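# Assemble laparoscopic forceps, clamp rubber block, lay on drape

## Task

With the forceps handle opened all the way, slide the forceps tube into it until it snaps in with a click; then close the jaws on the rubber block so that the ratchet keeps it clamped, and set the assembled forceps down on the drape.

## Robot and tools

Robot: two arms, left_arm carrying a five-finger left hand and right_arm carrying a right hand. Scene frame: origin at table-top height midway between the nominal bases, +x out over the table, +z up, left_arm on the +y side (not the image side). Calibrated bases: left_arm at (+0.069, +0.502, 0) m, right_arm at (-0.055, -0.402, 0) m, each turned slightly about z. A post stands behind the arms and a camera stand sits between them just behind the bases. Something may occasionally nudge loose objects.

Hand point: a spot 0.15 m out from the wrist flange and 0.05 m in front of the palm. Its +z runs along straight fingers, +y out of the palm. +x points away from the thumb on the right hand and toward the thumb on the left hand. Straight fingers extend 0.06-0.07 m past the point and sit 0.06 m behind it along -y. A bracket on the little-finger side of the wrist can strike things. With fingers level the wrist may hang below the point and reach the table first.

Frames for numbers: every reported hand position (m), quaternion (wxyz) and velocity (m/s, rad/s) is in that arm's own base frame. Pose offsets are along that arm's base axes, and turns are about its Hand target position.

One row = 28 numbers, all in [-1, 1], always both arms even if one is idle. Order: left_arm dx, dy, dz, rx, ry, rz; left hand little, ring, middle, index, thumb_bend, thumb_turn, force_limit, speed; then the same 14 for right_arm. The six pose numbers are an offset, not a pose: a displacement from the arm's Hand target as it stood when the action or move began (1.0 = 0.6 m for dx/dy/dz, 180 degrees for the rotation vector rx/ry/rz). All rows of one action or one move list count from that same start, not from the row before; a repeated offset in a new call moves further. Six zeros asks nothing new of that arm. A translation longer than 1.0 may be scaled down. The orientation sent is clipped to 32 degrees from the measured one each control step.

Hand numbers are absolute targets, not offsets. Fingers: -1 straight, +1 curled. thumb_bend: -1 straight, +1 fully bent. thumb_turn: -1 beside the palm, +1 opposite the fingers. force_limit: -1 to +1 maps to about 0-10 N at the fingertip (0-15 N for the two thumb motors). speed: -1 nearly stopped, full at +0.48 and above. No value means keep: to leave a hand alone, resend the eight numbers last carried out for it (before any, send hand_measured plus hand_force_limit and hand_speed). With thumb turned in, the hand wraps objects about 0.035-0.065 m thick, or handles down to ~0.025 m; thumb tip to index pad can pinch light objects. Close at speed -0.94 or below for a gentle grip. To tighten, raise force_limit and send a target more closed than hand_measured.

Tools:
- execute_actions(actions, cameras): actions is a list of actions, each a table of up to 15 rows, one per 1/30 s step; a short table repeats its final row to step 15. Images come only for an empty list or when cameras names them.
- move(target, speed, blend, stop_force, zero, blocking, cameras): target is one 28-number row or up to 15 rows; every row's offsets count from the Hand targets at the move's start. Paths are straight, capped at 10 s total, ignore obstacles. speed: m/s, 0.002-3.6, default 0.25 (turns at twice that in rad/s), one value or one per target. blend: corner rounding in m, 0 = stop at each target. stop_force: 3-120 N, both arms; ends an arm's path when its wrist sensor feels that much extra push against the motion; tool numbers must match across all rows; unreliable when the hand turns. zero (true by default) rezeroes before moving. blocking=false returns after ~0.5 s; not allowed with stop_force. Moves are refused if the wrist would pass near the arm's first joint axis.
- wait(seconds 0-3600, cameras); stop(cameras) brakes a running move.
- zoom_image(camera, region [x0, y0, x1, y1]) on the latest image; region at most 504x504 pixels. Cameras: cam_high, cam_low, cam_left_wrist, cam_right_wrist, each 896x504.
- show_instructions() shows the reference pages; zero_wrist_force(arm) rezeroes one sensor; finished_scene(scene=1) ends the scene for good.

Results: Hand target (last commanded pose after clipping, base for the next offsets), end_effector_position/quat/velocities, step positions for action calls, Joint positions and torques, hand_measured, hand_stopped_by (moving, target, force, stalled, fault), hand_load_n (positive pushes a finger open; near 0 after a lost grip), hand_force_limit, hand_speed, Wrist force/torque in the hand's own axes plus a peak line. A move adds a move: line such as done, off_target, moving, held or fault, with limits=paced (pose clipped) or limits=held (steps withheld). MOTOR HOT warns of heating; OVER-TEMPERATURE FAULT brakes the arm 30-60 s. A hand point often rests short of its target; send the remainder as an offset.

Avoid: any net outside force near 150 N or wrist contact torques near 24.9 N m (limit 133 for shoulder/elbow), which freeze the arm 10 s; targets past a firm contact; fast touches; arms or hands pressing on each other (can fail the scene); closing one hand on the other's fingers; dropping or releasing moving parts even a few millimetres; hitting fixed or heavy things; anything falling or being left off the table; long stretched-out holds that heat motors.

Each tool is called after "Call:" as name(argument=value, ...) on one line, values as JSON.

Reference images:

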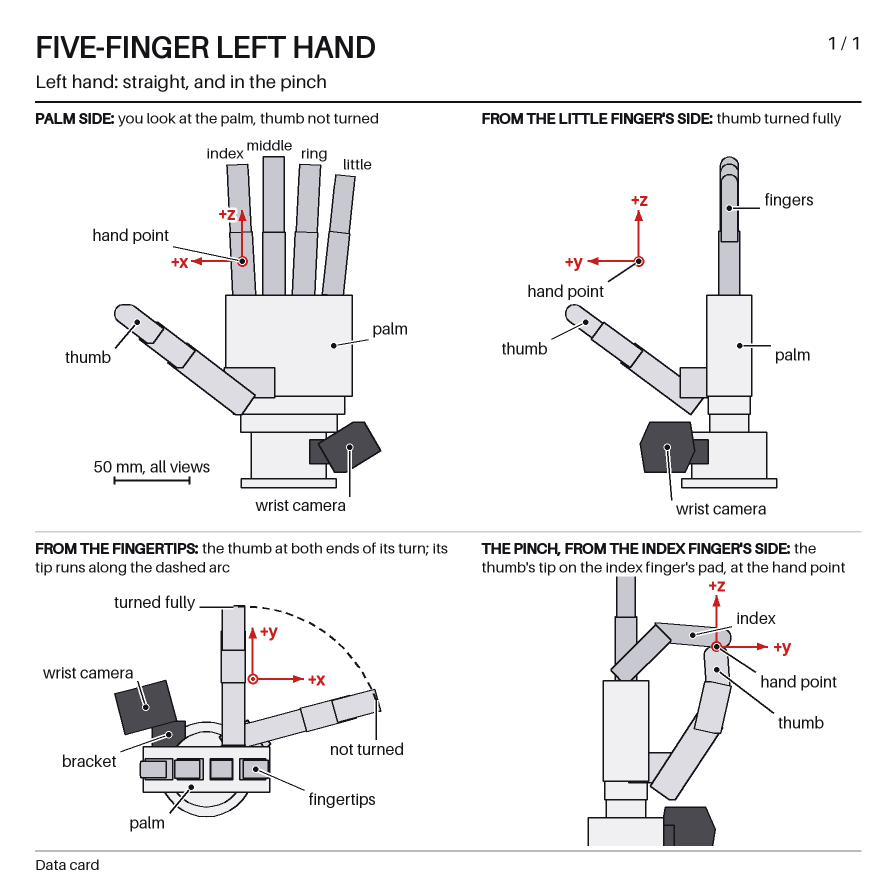

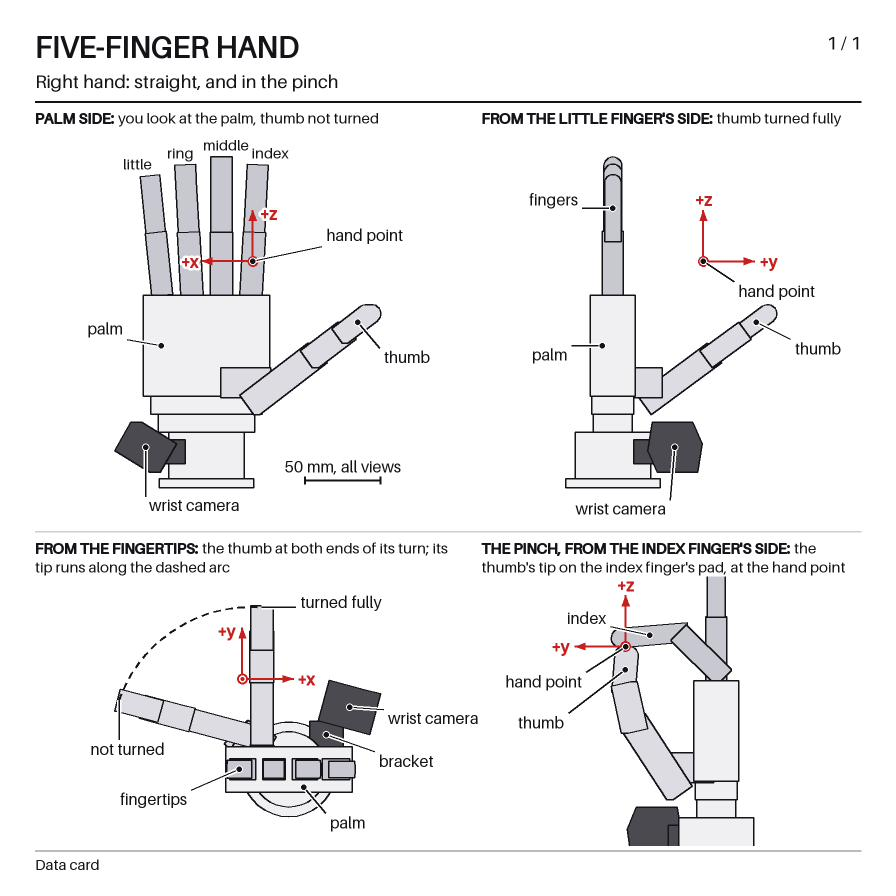

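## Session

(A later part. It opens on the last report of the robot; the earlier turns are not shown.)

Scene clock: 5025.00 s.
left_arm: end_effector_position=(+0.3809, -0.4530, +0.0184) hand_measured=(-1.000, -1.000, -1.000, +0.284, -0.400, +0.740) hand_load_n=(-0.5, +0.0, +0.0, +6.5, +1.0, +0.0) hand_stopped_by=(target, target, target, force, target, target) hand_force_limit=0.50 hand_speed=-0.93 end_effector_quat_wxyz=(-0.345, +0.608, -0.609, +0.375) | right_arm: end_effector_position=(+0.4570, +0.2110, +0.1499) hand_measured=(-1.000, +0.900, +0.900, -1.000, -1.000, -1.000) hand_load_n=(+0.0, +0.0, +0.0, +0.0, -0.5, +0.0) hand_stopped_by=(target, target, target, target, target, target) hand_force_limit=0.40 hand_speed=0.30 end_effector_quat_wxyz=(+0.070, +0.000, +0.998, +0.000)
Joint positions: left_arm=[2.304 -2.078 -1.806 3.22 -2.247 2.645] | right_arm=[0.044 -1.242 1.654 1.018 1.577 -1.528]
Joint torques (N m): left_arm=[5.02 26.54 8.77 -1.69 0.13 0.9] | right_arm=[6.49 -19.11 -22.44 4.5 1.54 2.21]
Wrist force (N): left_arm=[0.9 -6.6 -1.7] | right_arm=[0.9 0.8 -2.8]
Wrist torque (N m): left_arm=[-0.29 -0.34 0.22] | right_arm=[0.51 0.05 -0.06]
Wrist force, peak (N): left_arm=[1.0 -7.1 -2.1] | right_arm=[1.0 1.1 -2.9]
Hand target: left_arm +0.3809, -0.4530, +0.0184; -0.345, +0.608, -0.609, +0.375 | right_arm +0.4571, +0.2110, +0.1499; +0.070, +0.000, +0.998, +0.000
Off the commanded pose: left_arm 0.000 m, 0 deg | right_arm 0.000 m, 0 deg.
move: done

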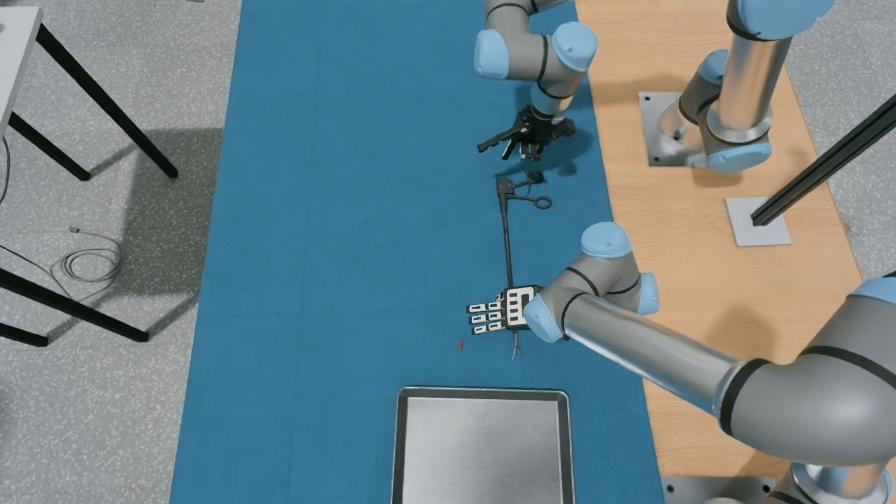

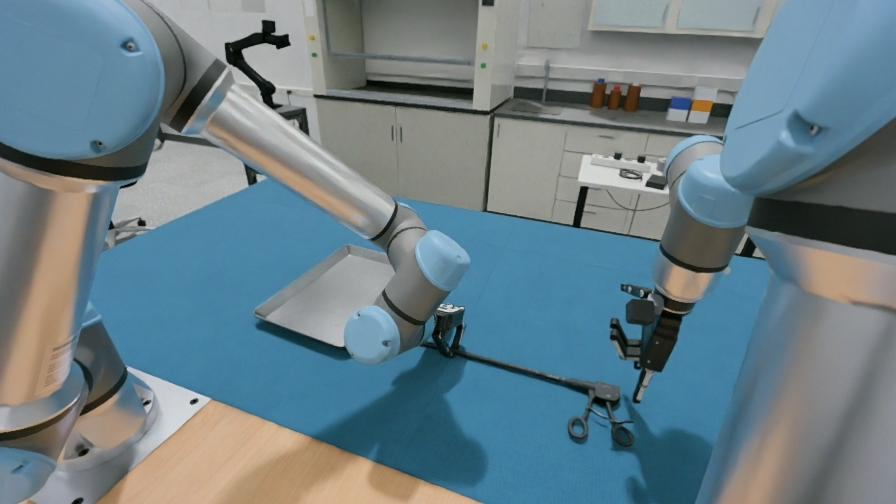

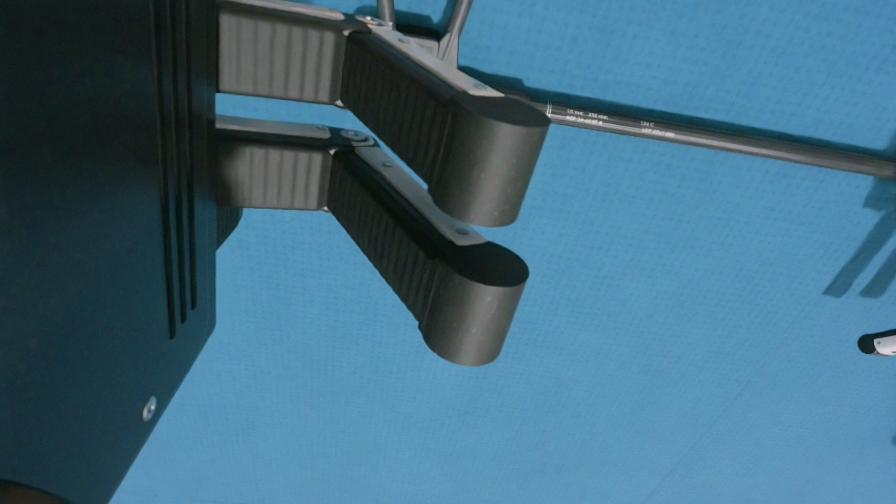

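Call:
move(target=[0,0,0,0,0,0,-1,-1,-1,0.9,-0.4,0.74,0.5,-0.93,0,0,-0.0967,0,0,0,-1,0.9,0.9,-1,-1,-1,0.4,0.3], speed=0.06, stop_force=5, cameras=["cam_high","cam_low"])

Call:
zoom_image(camera="cam_high", region=[470, 130, 560, 220])

Call:
zoom_image(camera="cam_low", region=[540, 350, 660, 470])

Scene clock: 5033.97 s.
left_arm: end_effector_position=(+0.3809, -0.4530, +0.0184) hand_measured=(-1.000, -1.000, -1.000, +0.284, -0.400, +0.740) hand_load_n=(+0.0, +0.0, +0.0, +6.0, +1.0, -0.5) hand_stopped_by=(target, target, target, force, target, target) hand_force_limit=0.50 hand_speed=-0.93 end_effector_quat_wxyz=(-0.345, +0.608, -0.609, +0.375) | right_arm: end_effector_position=(+0.4571, +0.2110, +0.0919) hand_measured=(-1.000, +0.900, +0.900, -1.000, -1.000, -1.000) hand_load_n=(+0.0, +0.0, +0.0, +0.0, +0.0, +0.0) hand_stopped_by=(target, target, target, target, target, target) hand_force_limit=0.40 hand_speed=0.30 end_effector_quat_wxyz=(+0.070, +0.000, +0.998, +0.000)
Joint positions: left_arm=[2.304 -2.078 -1.806 3.22 -2.247 2.645] | right_arm=[0.044 -1.178 1.73 0.879 1.577 -1.528]
Joint torques (N m): left_arm=[5.51 28.89 8.28 -1.79 0.41 0.67] | right_arm=[-0.44 -20.84 -8.91 -0.35 -0.72 -0.21]
Wrist force (N): left_arm=[0.7 -7.0 -1.8] | right_arm=[0.8 1.4 -2.5]
Wrist torque (N m): left_arm=[-0.33 -0.31 0.23] | right_arm=[0.61 0.05 -0.04]
Wrist force, peak (N): left_arm=[0.8 -7.2 -2.1] | right_arm=[0.6 1.0 -3.4]
Hand target: left_arm +0.3809, -0.4530, +0.0184; -0.345, +0.608, -0.609, +0.375 | right_arm +0.4571, +0.2110, +0.0919; +0.070, +0.000, +0.998, +0.000
Off the commanded pose: left_arm 0.000 m, 0 deg | right_arm 0.000 m, 0 deg.
move: done

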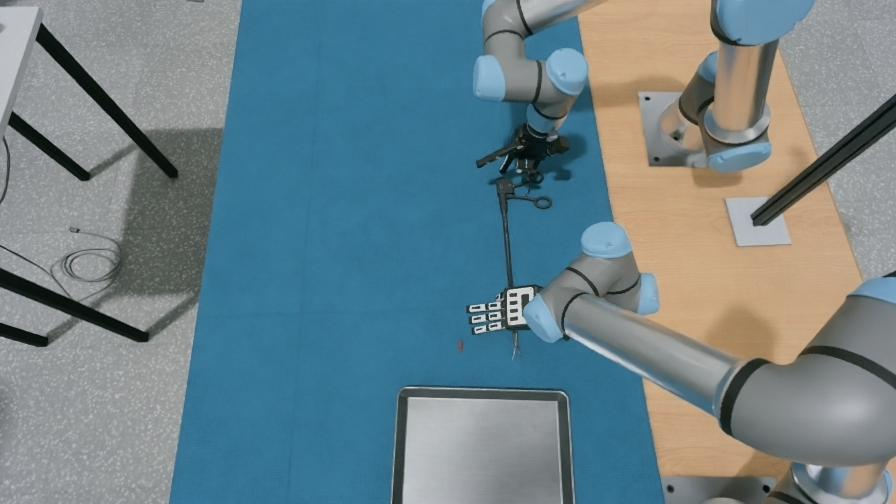

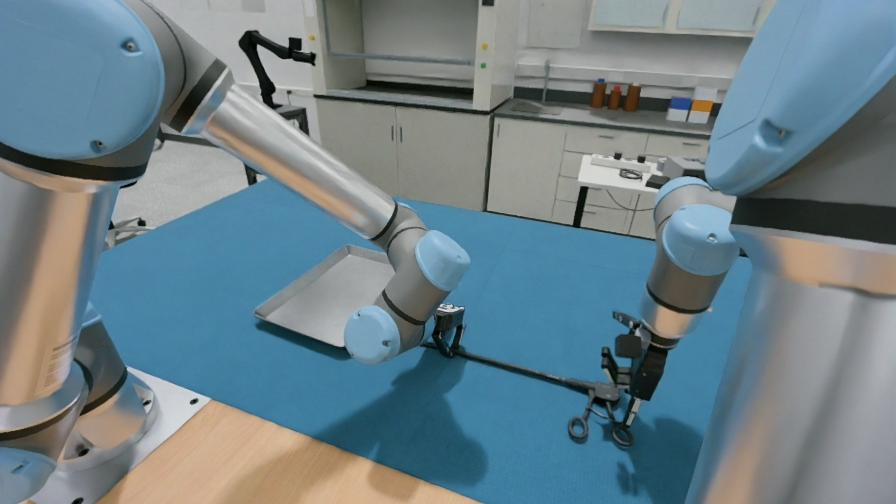

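Scaled by 5.600 from the camera's image (finer frame: 1280x720).

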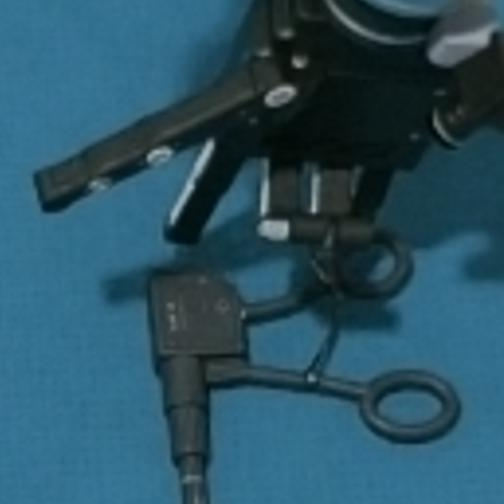

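Scaled by 4.200 from the camera's image (finer frame: 1280x720).

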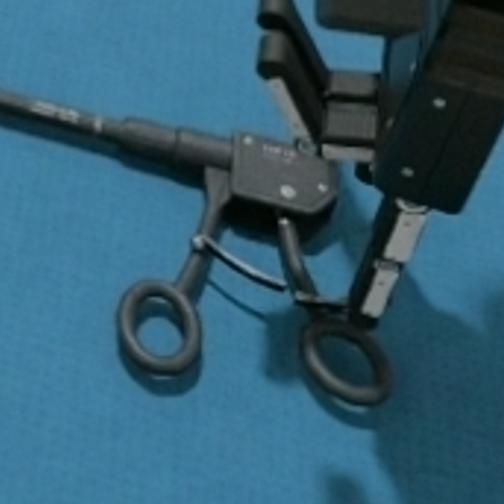

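Call:
move(target=[0,0,0,0,0,0,-1,-1,-1,0.9,-0.4,0.74,0.5,-0.93,-0.0125,0.0017,0,0,0,0,-1,0.9,0.9,-1,-1,-1,0.4,0.3], speed=0.03, stop_force=4, cameras=["cam_high","cam_low"])

Call:
zoom_image(camera="cam_low", region=[570, 370, 660, 460])

Call:
zoom_image(camera="cam_high", region=[480, 140, 560, 220])

Scene clock: 5056.27 s.
left_arm: end_effector_position=(+0.3809, -0.4530, +0.0184) hand_measured=(-1.000, -1.000, -1.000, +0.284, -0.400, +0.740) hand_load_n=(+0.0, +0.0, +0.0, +6.5, +1.0, -0.5) hand_stopped_by=(target, target, target, force, target, target) hand_force_limit=0.50 hand_speed=-0.93 end_effector_quat_wxyz=(-0.345, +0.608, -0.609, +0.375) | right_arm: end_effector_position=(+0.4496, +0.2120, +0.0919) hand_measured=(-1.000, +0.900, +0.900, -1.000, -1.000, -1.000) hand_load_n=(+0.0, +0.0, +0.0, +0.0, +0.0, +0.0) hand_stopped_by=(target, target, target, target, target, target) hand_force_limit=0.40 hand_speed=0.30 end_effector_quat_wxyz=(+0.070, +0.000, +0.998, +0.000)
Joint positions: left_arm=[2.304 -2.078 -1.806 3.22 -2.247 2.645] | right_arm=[0.048 -1.192 1.751 0.872 1.577 -1.524]
Joint torques (N m): left_arm=[5.3 28.7 7.23 -1.3 -0.09 0.51] | right_arm=[6.95 -43.45 -8.13 -0.28 1.55 2.14]
Wrist force (N): left_arm=[0.9 -6.4 -2.1] | right_arm=[0.4 1.1 -2.7]
Wrist torque (N m): left_arm=[-0.23 -0.35 0.23] | right_arm=[0.55 0.12 -0.07]
Wrist force, peak (N): left_arm=[1.0 -7.2 -1.8] | right_arm=[1.0 1.1 -2.9]
Hand target: left_arm +0.3809, -0.4530, +0.0184; -0.345, +0.608, -0.609, +0.375 | right_arm +0.4496, +0.2120, +0.0919; +0.070, +0.000, +0.998, +0.000
Off the commanded pose: left_arm 0.000 m, 0 deg | right_arm 0.000 m, 0 deg.
move: done

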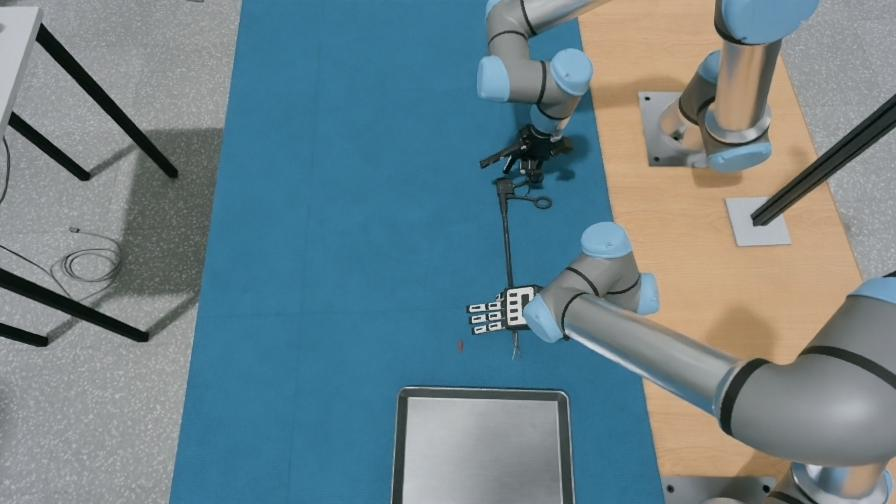

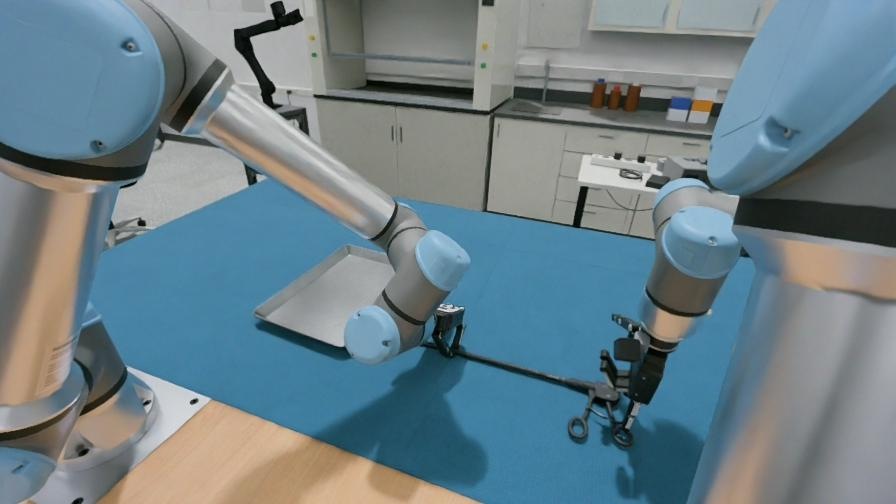

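Scaled by 5.600 from the camera's image (finer frame: 1280x720).

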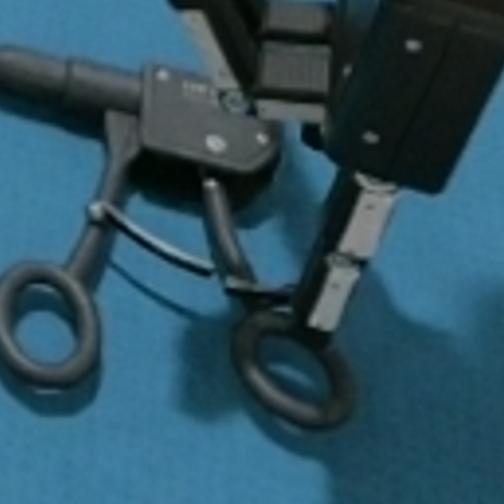

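Scaled by 6.300 from the camera's image (finer frame: 1280x720).

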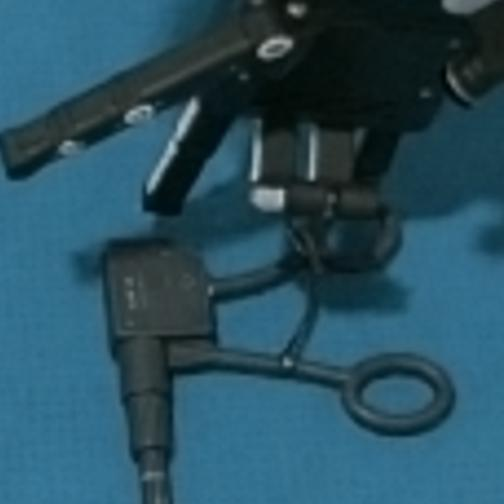

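Call:
move(target=[[0,0,0,0,0,0,-1,-1,-1,0.9,-0.4,0.74,0.5,-0.93,-0.0067,0.0067,0,0,0,0,-1,0.9,0.9,-1,-1,-1,0.4,0.3],[0,0,0,0,0,0,-1,-1,-1,0.9,-0.4,0.74,0.5,-0.93,-0.0067,0.0067,-0.01,0,0,0,-1,0.9,0.9,-1,-1,-1,0.4,0.3]], speed=0.03, stop_force=4, cameras=["cam_high","cam_low"])

Call:
zoom_image(camera="cam_low", region=[570, 370, 660, 460])

Call:
zoom_image(camera="cam_high", region=[480, 140, 560, 220])

Scene clock: 5081.37 s.
left_arm: end_effector_position=(+0.3809, -0.4530, +0.0184) hand_measured=(-1.000, -1.000, -1.000, +0.284, -0.400, +0.740) hand_load_n=(+0.0, +0.0, +0.0, +6.5, +1.0, -0.5) hand_stopped_by=(target, target, target, force, target, target) hand_force_limit=0.50 hand_speed=-0.93 end_effector_quat_wxyz=(-0.345, +0.608, -0.609, +0.375) | right_arm: end_effector_position=(+0.4456, +0.2160, +0.0859) hand_measured=(-1.000, +0.900, +0.900, -1.000, -1.000, -1.000) hand_load_n=(+0.0, +0.0, +0.0, +0.0, +0.0, +0.0) hand_stopped_by=(target, target, target, target, target, target) hand_force_limit=0.40 hand_speed=0.30 end_effector_quat_wxyz=(+0.070, +0.000, +0.998, +0.000)
Joint positions: left_arm=[2.304 -2.078 -1.806 3.22 -2.247 2.645] | right_arm=[0.059 -1.189 1.765 0.855 1.579 -1.513]
Joint torques (N m): left_arm=[5.6 29.44 6.49 -1.77 -0.09 0.52] | right_arm=[6.84 -19.37 -8.97 -0.32 1.52 2.18]
Wrist force (N): left_arm=[1.1 -6.8 -1.5] | right_arm=[0.8 1.0 -2.7]
Wrist torque (N m): left_arm=[-0.32 -0.37 0.25] | right_arm=[0.54 0.05 -0.05]
Wrist force, peak (N): left_arm=[0.7 -7.1 -1.9] | right_arm=[0.8 1.1 -3.0]
Hand target: left_arm +0.3809, -0.4530, +0.0184; -0.345, +0.608, -0.609, +0.375 | right_arm +0.4456, +0.2160, +0.0859; +0.070, +0.000, +0.998, +0.000
Off the commanded pose: left_arm 0.000 m, 0 deg | right_arm 0.000 m, 0 deg.
move: done

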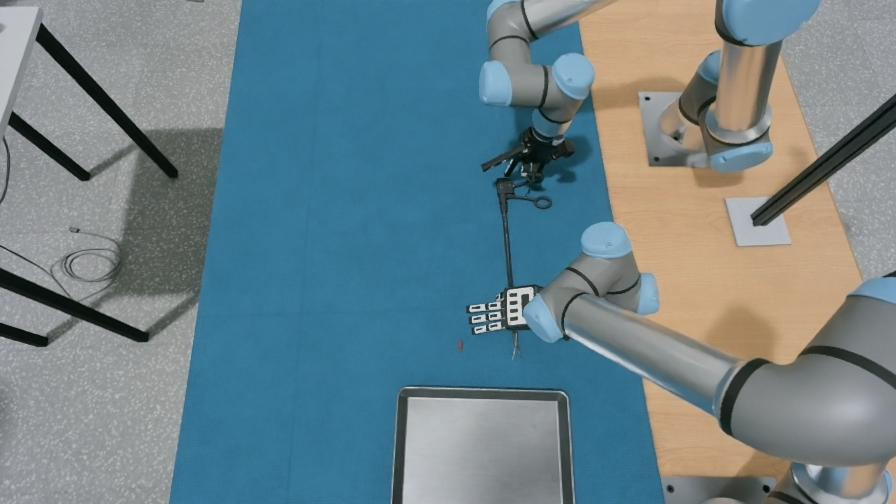

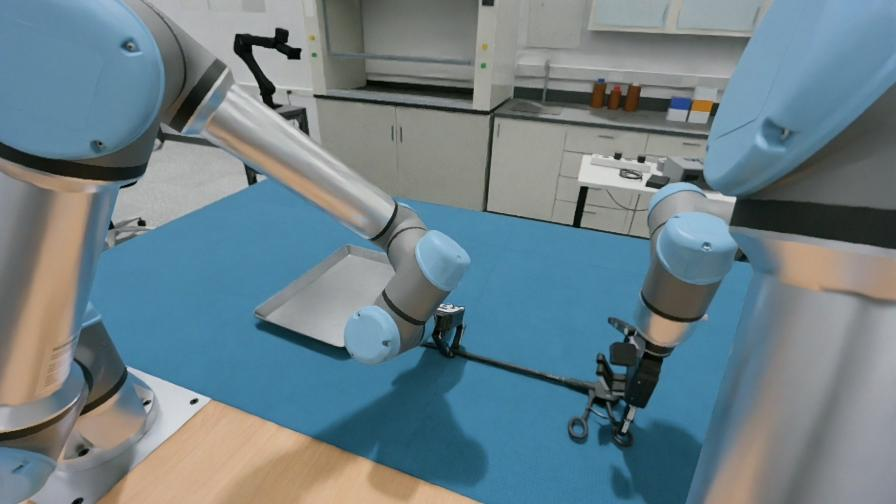

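Scaled by 5.600 from the camera's image (finer frame: 1280x720).

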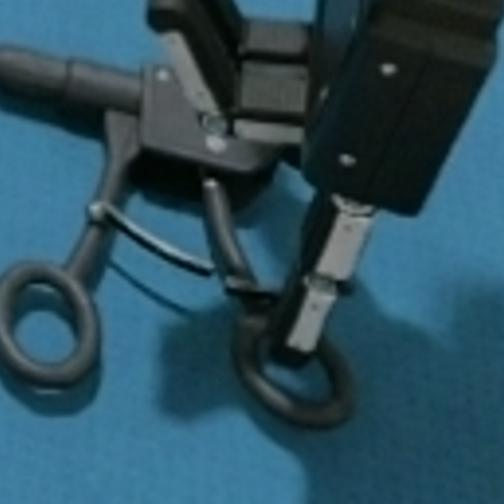

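Scaled by 6.300 from the camera's image (finer frame: 1280x720).

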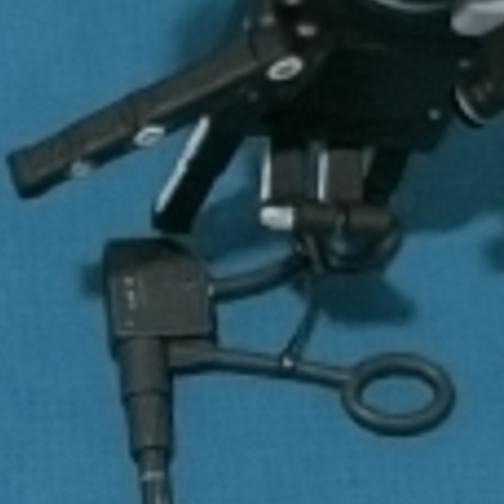

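Call:
move(target=[[0,0,0,0,0,0,-1,-1,-1,0.9,-0.4,0.74,0.5,-0.93,-0.0033,-0.001,0,0,0,0,-1,0.9,0.9,-1,-1,-1,0.4,0.3],[0,0,0,0,0,0,-1,-1,-1,0.9,-0.4,0.74,0.5,-0.93,-0.0033,-0.001,-0.0248,0,0,0,-1,0.9,0.9,-1,-1,-1,0.4,0.3]], speed=0.01, stop_force=3, cameras=["cam_high","cam_low"])

Call:
zoom_image(camera="cam_low", region=[570, 370, 660, 460])

Call:
zoom_image(camera="cam_high", region=[480, 140, 560, 220])

Scene clock: 5094.30 s.
left_arm: end_effector_position=(+0.3809, -0.4530, +0.0184) hand_measured=(-1.000, -1.000, -1.000, +0.284, -0.400, +0.740) hand_load_n=(+0.0, +0.0, +0.0, +6.0, +1.0, -1.0) hand_stopped_by=(target, target, target, force, target, target) hand_force_limit=0.50 hand_speed=-0.93 end_effector_quat_wxyz=(-0.345, +0.608, -0.609, +0.375) | right_arm: end_effector_position=(+0.4436, +0.2154, +0.0794) hand_measured=(-1.000, +0.900, +0.900, -1.000, -1.000, -1.000) hand_load_n=(+0.0, +0.0, +0.0, +0.5, +0.0, +0.0) hand_stopped_by=(target, target, target, target, target, target) hand_force_limit=0.40 hand_speed=0.30 end_effector_quat_wxyz=(+0.070, +0.000, +0.998, +0.000)
Joint positions: left_arm=[2.304 -2.078 -1.806 3.22 -2.247 2.645] | right_arm=[0.057 -1.185 1.778 0.838 1.579 -1.515]
Joint torques (N m): left_arm=[6.49 27.74 6.69 -1.77 0.07 0.7] | right_arm=[-4.11 -42.11 -20.08 4.15 -1 -2.25]
Wrist force (N): left_arm=[-1.1 -7.3 -1.6] | right_arm=[1.2 -3.5 -3.9]
Wrist torque (N m): left_arm=[-0.36 -0.22 0.23] | right_arm=[0.54 0.04 0.07]
Wrist force, peak (N): left_arm=[-1.1 -8.1 -1.7] | right_arm=[0.6 -4.9 -5.5]
Hand target: left_arm +0.3809, -0.4530, +0.0184; -0.345, +0.608, -0.609, +0.375 | right_arm +0.4436, +0.2154, +0.0794; +0.070, +0.000, +0.998, +0.000 (not the last commanded pose)
Off the commanded pose: left_arm 0.000 m, 0 deg | right_arm 0.008 m, 0 deg.
move: contact (right_arm); path passed 1 of 2 targets

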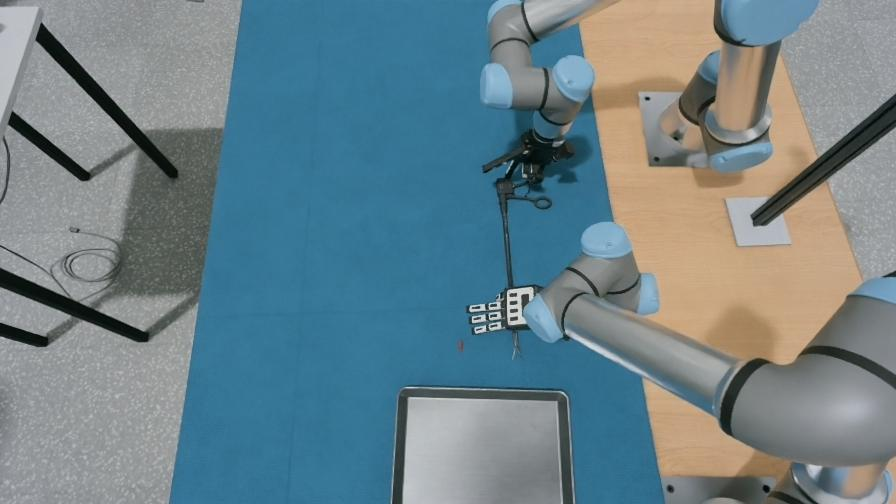

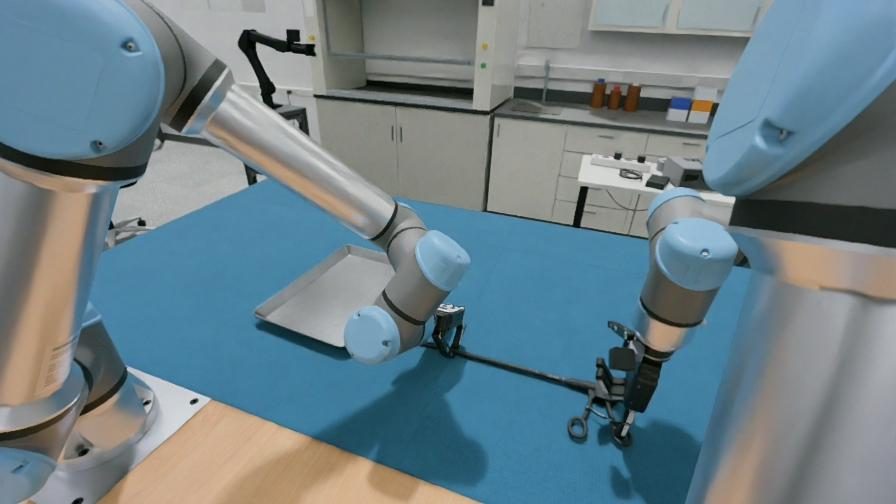

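Scaled by 5.600 from the camera's image (finer frame: 1280x720).

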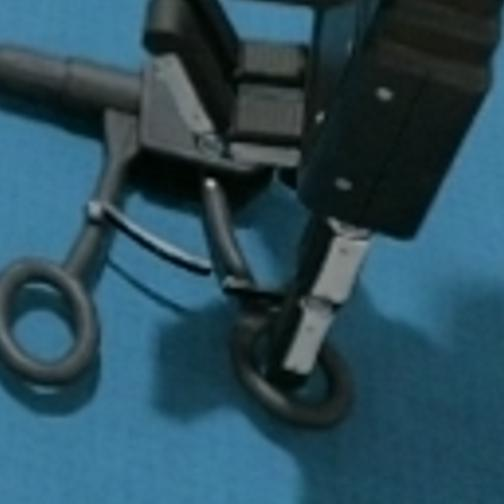

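Scaled by 6.300 from the camera's image (finer frame: 1280x720).

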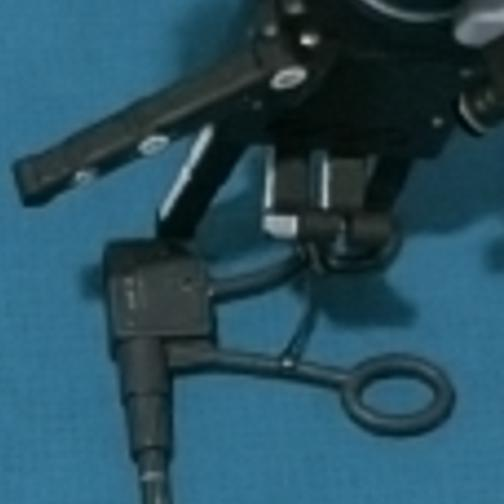

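Call:
move(target=[[0,0,0,0,0,0,-1,-1,-1,0.9,-0.4,0.74,0.5,-0.93,0,-0.0067,0.001,0,0,0,-1,0.9,0.9,-1,-1,-1,0.4,0.3]], speed=0.01, cameras=[])

Call:
move(target=[[0,0,0,0,0,0,-1,-1,-1,0.9,-0.4,0.74,0.5,-0.93,0,0,-0.0135,0,0,0,-1,0.9,0.9,-1,-1,-1,0.4,0.3]], speed=0.01, stop_force=4, cameras=["cam_high","cam_low"])

Call:
zoom_image(camera="cam_low", region=[570, 370, 660, 460])

Call:
zoom_image(camera="cam_high", region=[480, 140, 560, 220])

Scene clock: 5106.63 s.
left_arm: end_effector_position=(+0.3809, -0.4530, +0.0184) hand_measured=(-1.000, -1.000, -1.000, +0.284, -0.400, +0.740) hand_load_n=(+0.0, +0.0, +0.0, +6.0, +1.0, -0.5) hand_stopped_by=(target, target, target, force, target, target) hand_force_limit=0.50 hand_speed=-0.93 end_effector_quat_wxyz=(-0.345, +0.608, -0.609, +0.375) | right_arm: end_effector_position=(+0.4436, +0.2114, +0.0800) hand_measured=(-1.000, +0.900, +0.900, -1.000, -1.000, -1.000) hand_load_n=(+0.0, +0.0, +0.0, +0.5, +0.0, +0.0) hand_stopped_by=(target, target, target, target, target, target) hand_force_limit=0.40 hand_speed=0.30 end_effector_quat_wxyz=(+0.070, +0.000, +0.998, +0.000)
Joint positions: left_arm=[2.304 -2.078 -1.806 3.22 -2.247 2.645] | right_arm=[0.047 -1.189 1.782 0.837 1.577 -1.525]
Joint torques (N m): left_arm=[5.73 29.53 4.57 -1.45 -0.12 0.69] | right_arm=[-8.09 -42.41 -8.75 -0.2 -1.38 -2.33]
Wrist force (N): left_arm=[0.1 -6.8 -1.6] | right_arm=[0.7 1.0 -2.5]
Wrist torque (N m): left_arm=[-0.30 -0.27 0.21] | right_arm=[0.54 0.07 0.06]
Wrist force, peak (N): left_arm=[-1.3 -7.4 -1.8] | right_arm=[0.9 -3.6 -4.5]
Hand target: left_arm +0.3809, -0.4530, +0.0184; -0.345, +0.608, -0.609, +0.375 | right_arm +0.4436, +0.2114, +0.0800; +0.070, +0.000, +0.998, +0.000
Off the commanded pose: left_arm 0.000 m, 0 deg | right_arm 0.000 m, 0 deg.
move: done

Scene clock: 5108.23 s.
left_arm: end_effector_position=(+0.3809, -0.4530, +0.0184) hand_measured=(-1.000, -1.000, -1.000, +0.284, -0.400, +0.740) hand_load_n=(+0.0, +0.0, +0.0, +6.0, +1.0, -0.5) hand_stopped_by=(target, target, target, force, target, target) hand_force_limit=0.50 hand_speed=-0.93 end_effector_quat_wxyz=(-0.345, +0.608, -0.609, +0.375) | right_arm: end_effector_position=(+0.4436, +0.2114, +0.0719) hand_measured=(-1.000, +0.900, +0.900, -1.000, -1.000, -1.000) hand_load_n=(+0.0, +0.0, +0.0, +0.5, +0.0, +0.0) hand_stopped_by=(target, target, target, target, target, target) hand_force_limit=0.40 hand_speed=0.30 end_effector_quat_wxyz=(+0.070, +0.000, +0.998, +0.000)
Joint positions: left_arm=[2.304 -2.078 -1.806 3.22 -2.247 2.645] | right_arm=[0.047 -1.177 1.791 0.818 1.577 -1.525]
Joint torques (N m): left_arm=[5.09 28.96 5.59 -1.79 -0.3 0.73] | right_arm=[-8.27 -19.99 -7.69 -0.37 -1.33 -2.29]
Wrist force (N): left_arm=[0.4 -7.3 -1.8] | right_arm=[0.5 0.8 -2.7]
Wrist torque (N m): left_arm=[-0.34 -0.31 0.23] | right_arm=[0.52 0.09 0.04]
Wrist force, peak (N): left_arm=[0.4 -7.5 -1.9] | right_arm=[0.9 1.0 -2.8]
Hand target: left_arm +0.3809, -0.4530, +0.0184; -0.345, +0.608, -0.609, +0.375 | right_arm +0.4436, +0.2114, +0.0719; +0.070, +0.000, +0.998, +0.000
Off the commanded pose: left_arm 0.000 m, 0 deg | right_arm 0.000 m, 0 deg.
move: done

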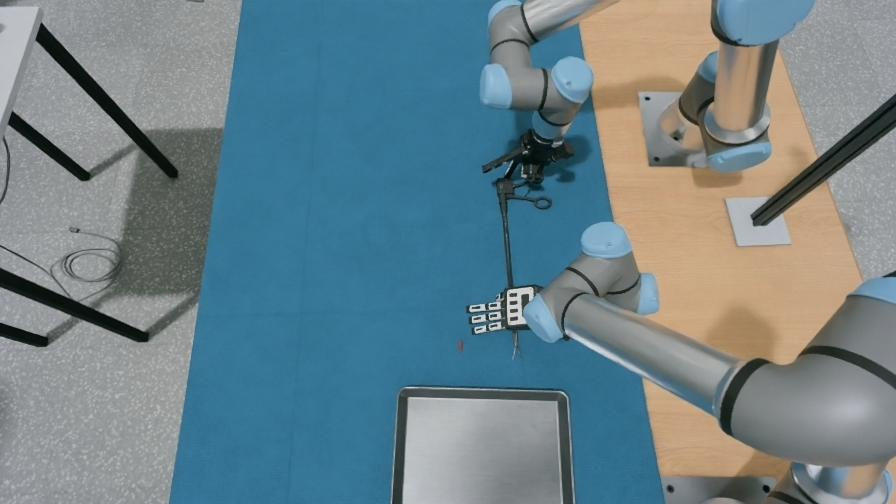

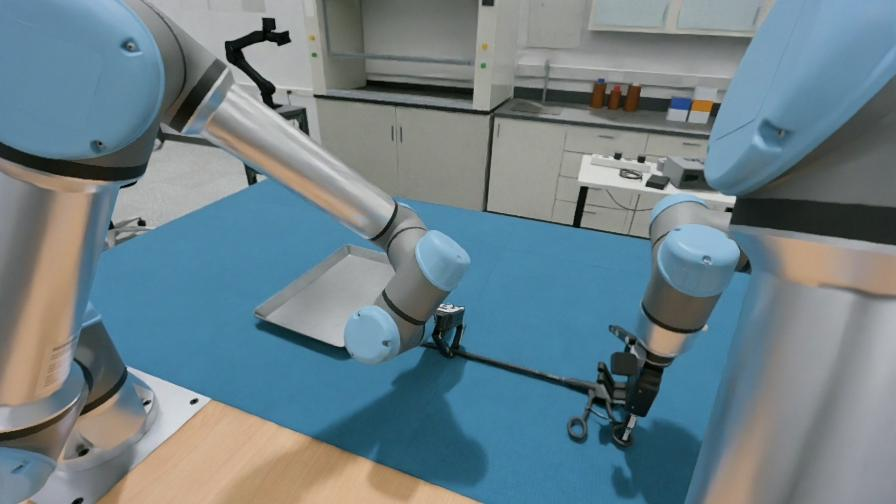

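Scaled by 5.600 from the camera's image (finer frame: 1280x720).

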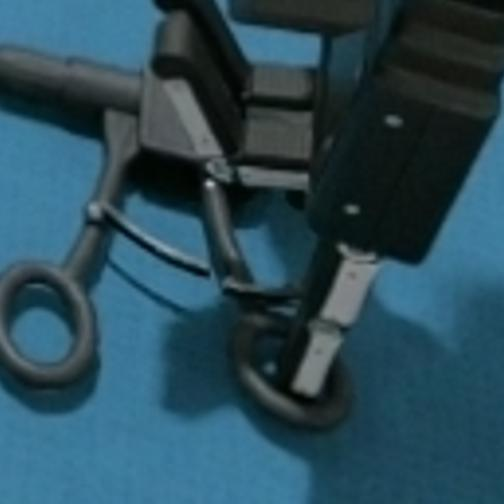

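Scaled by 6.300 from the camera's image (finer frame: 1280x720).

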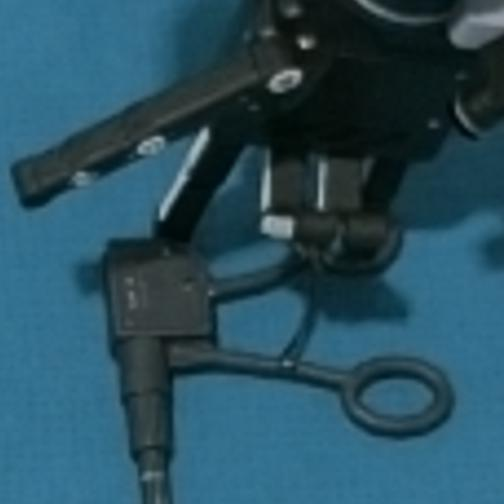

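Call:
move(target=[[0,0,0,0,0,0,-1,-1,-1,0.9,-0.4,0.74,0.5,-0.93,0.003,-0.025,0,0,0,0,-1,0.9,0.9,-1,-1,-1,0.4,0.3]], speed=0.015, stop_force=8, cameras=["cam_high","cam_low"])

Call:
zoom_image(camera="cam_low", region=[570, 370, 660, 460])

Call:
zoom_image(camera="cam_high", region=[480, 140, 560, 220])

Scene clock: 5116.67 s.
left_arm: end_effector_position=(+0.3809, -0.4530, +0.0184) hand_measured=(-1.000, -1.000, -1.000, +0.284, -0.400, +0.740) hand_load_n=(+0.0, +0.0, +0.0, +5.5, +1.0, +0.0) hand_stopped_by=(target, target, target, force, target, target) hand_force_limit=0.50 hand_speed=-0.93 end_effector_quat_wxyz=(-0.345, +0.608, -0.609, +0.375) | right_arm: end_effector_position=(+0.4444, +0.2050, +0.0719) hand_measured=(-1.000, +0.900, +0.900, -1.000, -1.000, -1.000) hand_load_n=(-7.5, +0.0, +0.0, +0.0, +0.0, +0.0) hand_stopped_by=(target, target, target, target, target, target) hand_force_limit=0.40 hand_speed=0.30 end_effector_quat_wxyz=(+0.070, +0.000, +0.998, +0.000)
Joint positions: left_arm=[2.304 -2.078 -1.806 3.22 -2.247 2.645] | right_arm=[0.03 -1.181 1.796 0.816 1.575 -1.542]
Joint torques (N m): left_arm=[5.37 28.91 4.44 -1.65 -0.13 0.83] | right_arm=[5.15 -19.46 -18.8 4.92 3.29 2.05]
Wrist force (N): left_arm=[4.6 -7.2 -3.6] | right_arm=[-1.2 7.1 -2.4]
Wrist torque (N m): left_arm=[-0.33 -0.39 0.23] | right_arm=[0.30 0.08 0.24]
Wrist force, peak (N): left_arm=[5.2 -6.9 -3.8] | right_arm=[-1.5 10.6 -2.3]
Hand target: left_arm +0.3809, -0.4530, +0.0184; -0.345, +0.608, -0.609, +0.375 | right_arm +0.4443, +0.2050, +0.0719; +0.070, +0.000, +0.998, +0.000 (not the last commanded pose)
Off the commanded pose: left_arm 0.000 m, 0 deg | right_arm 0.009 m, 0 deg.
move: contact (right_arm)

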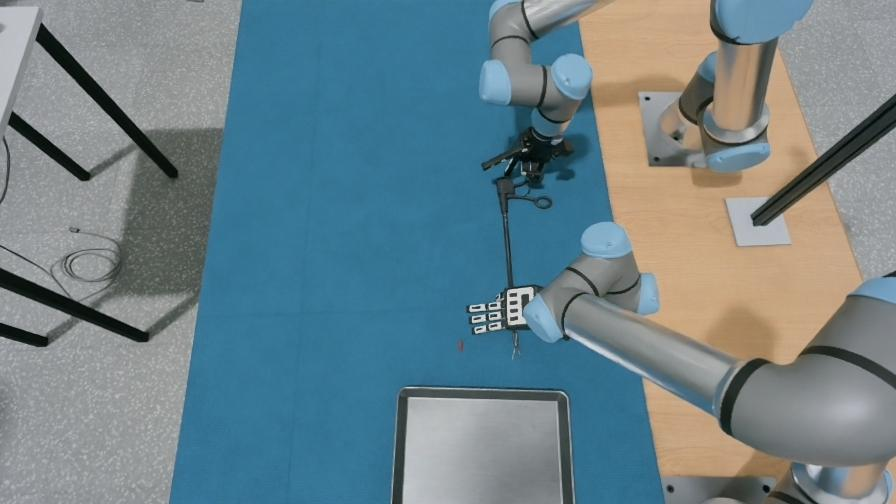

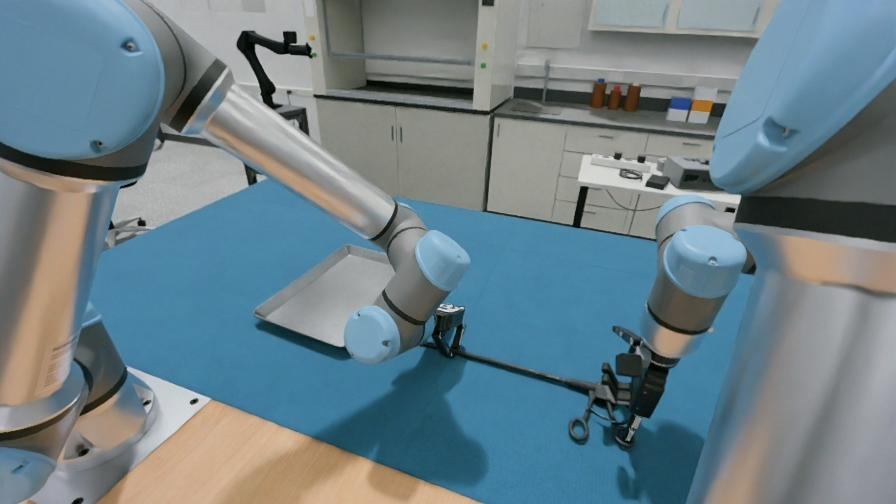

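Scaled by 5.600 from the camera's image (finer frame: 1280x720).

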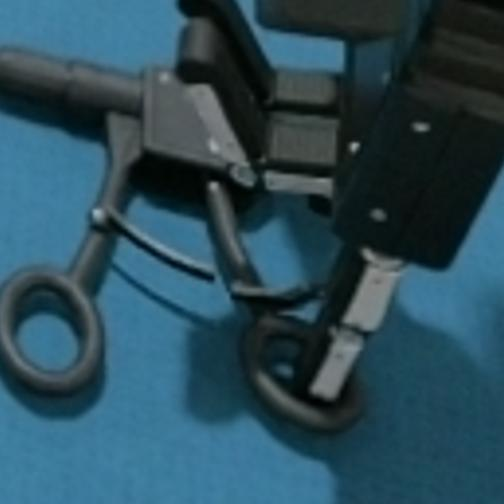

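Scaled by 6.300 from the camera's image (finer frame: 1280x720).

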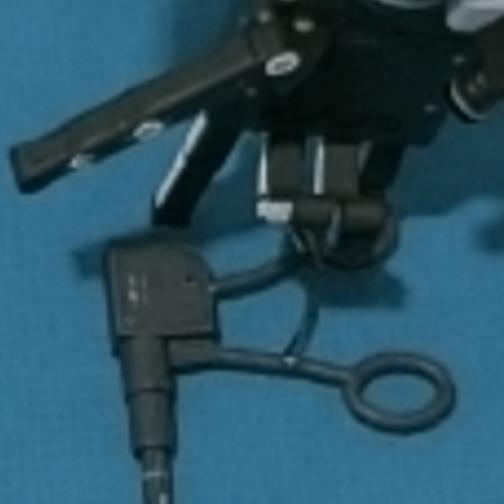

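Call:
zoom_image(camera="cam_low", region=[590, 400, 640, 450])

Scaled by 10.080 from the camera's image (finer frame: 1280x720).

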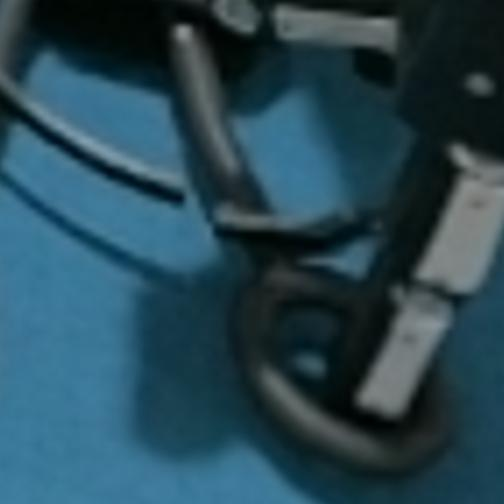

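Call:
zoom_image(camera="cam_high", region=[490, 325, 540, 375])

Scaled by 10.080 from the camera's image (finer frame: 1280x720).

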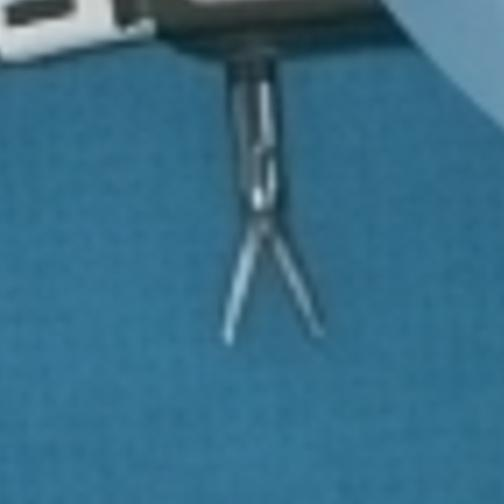

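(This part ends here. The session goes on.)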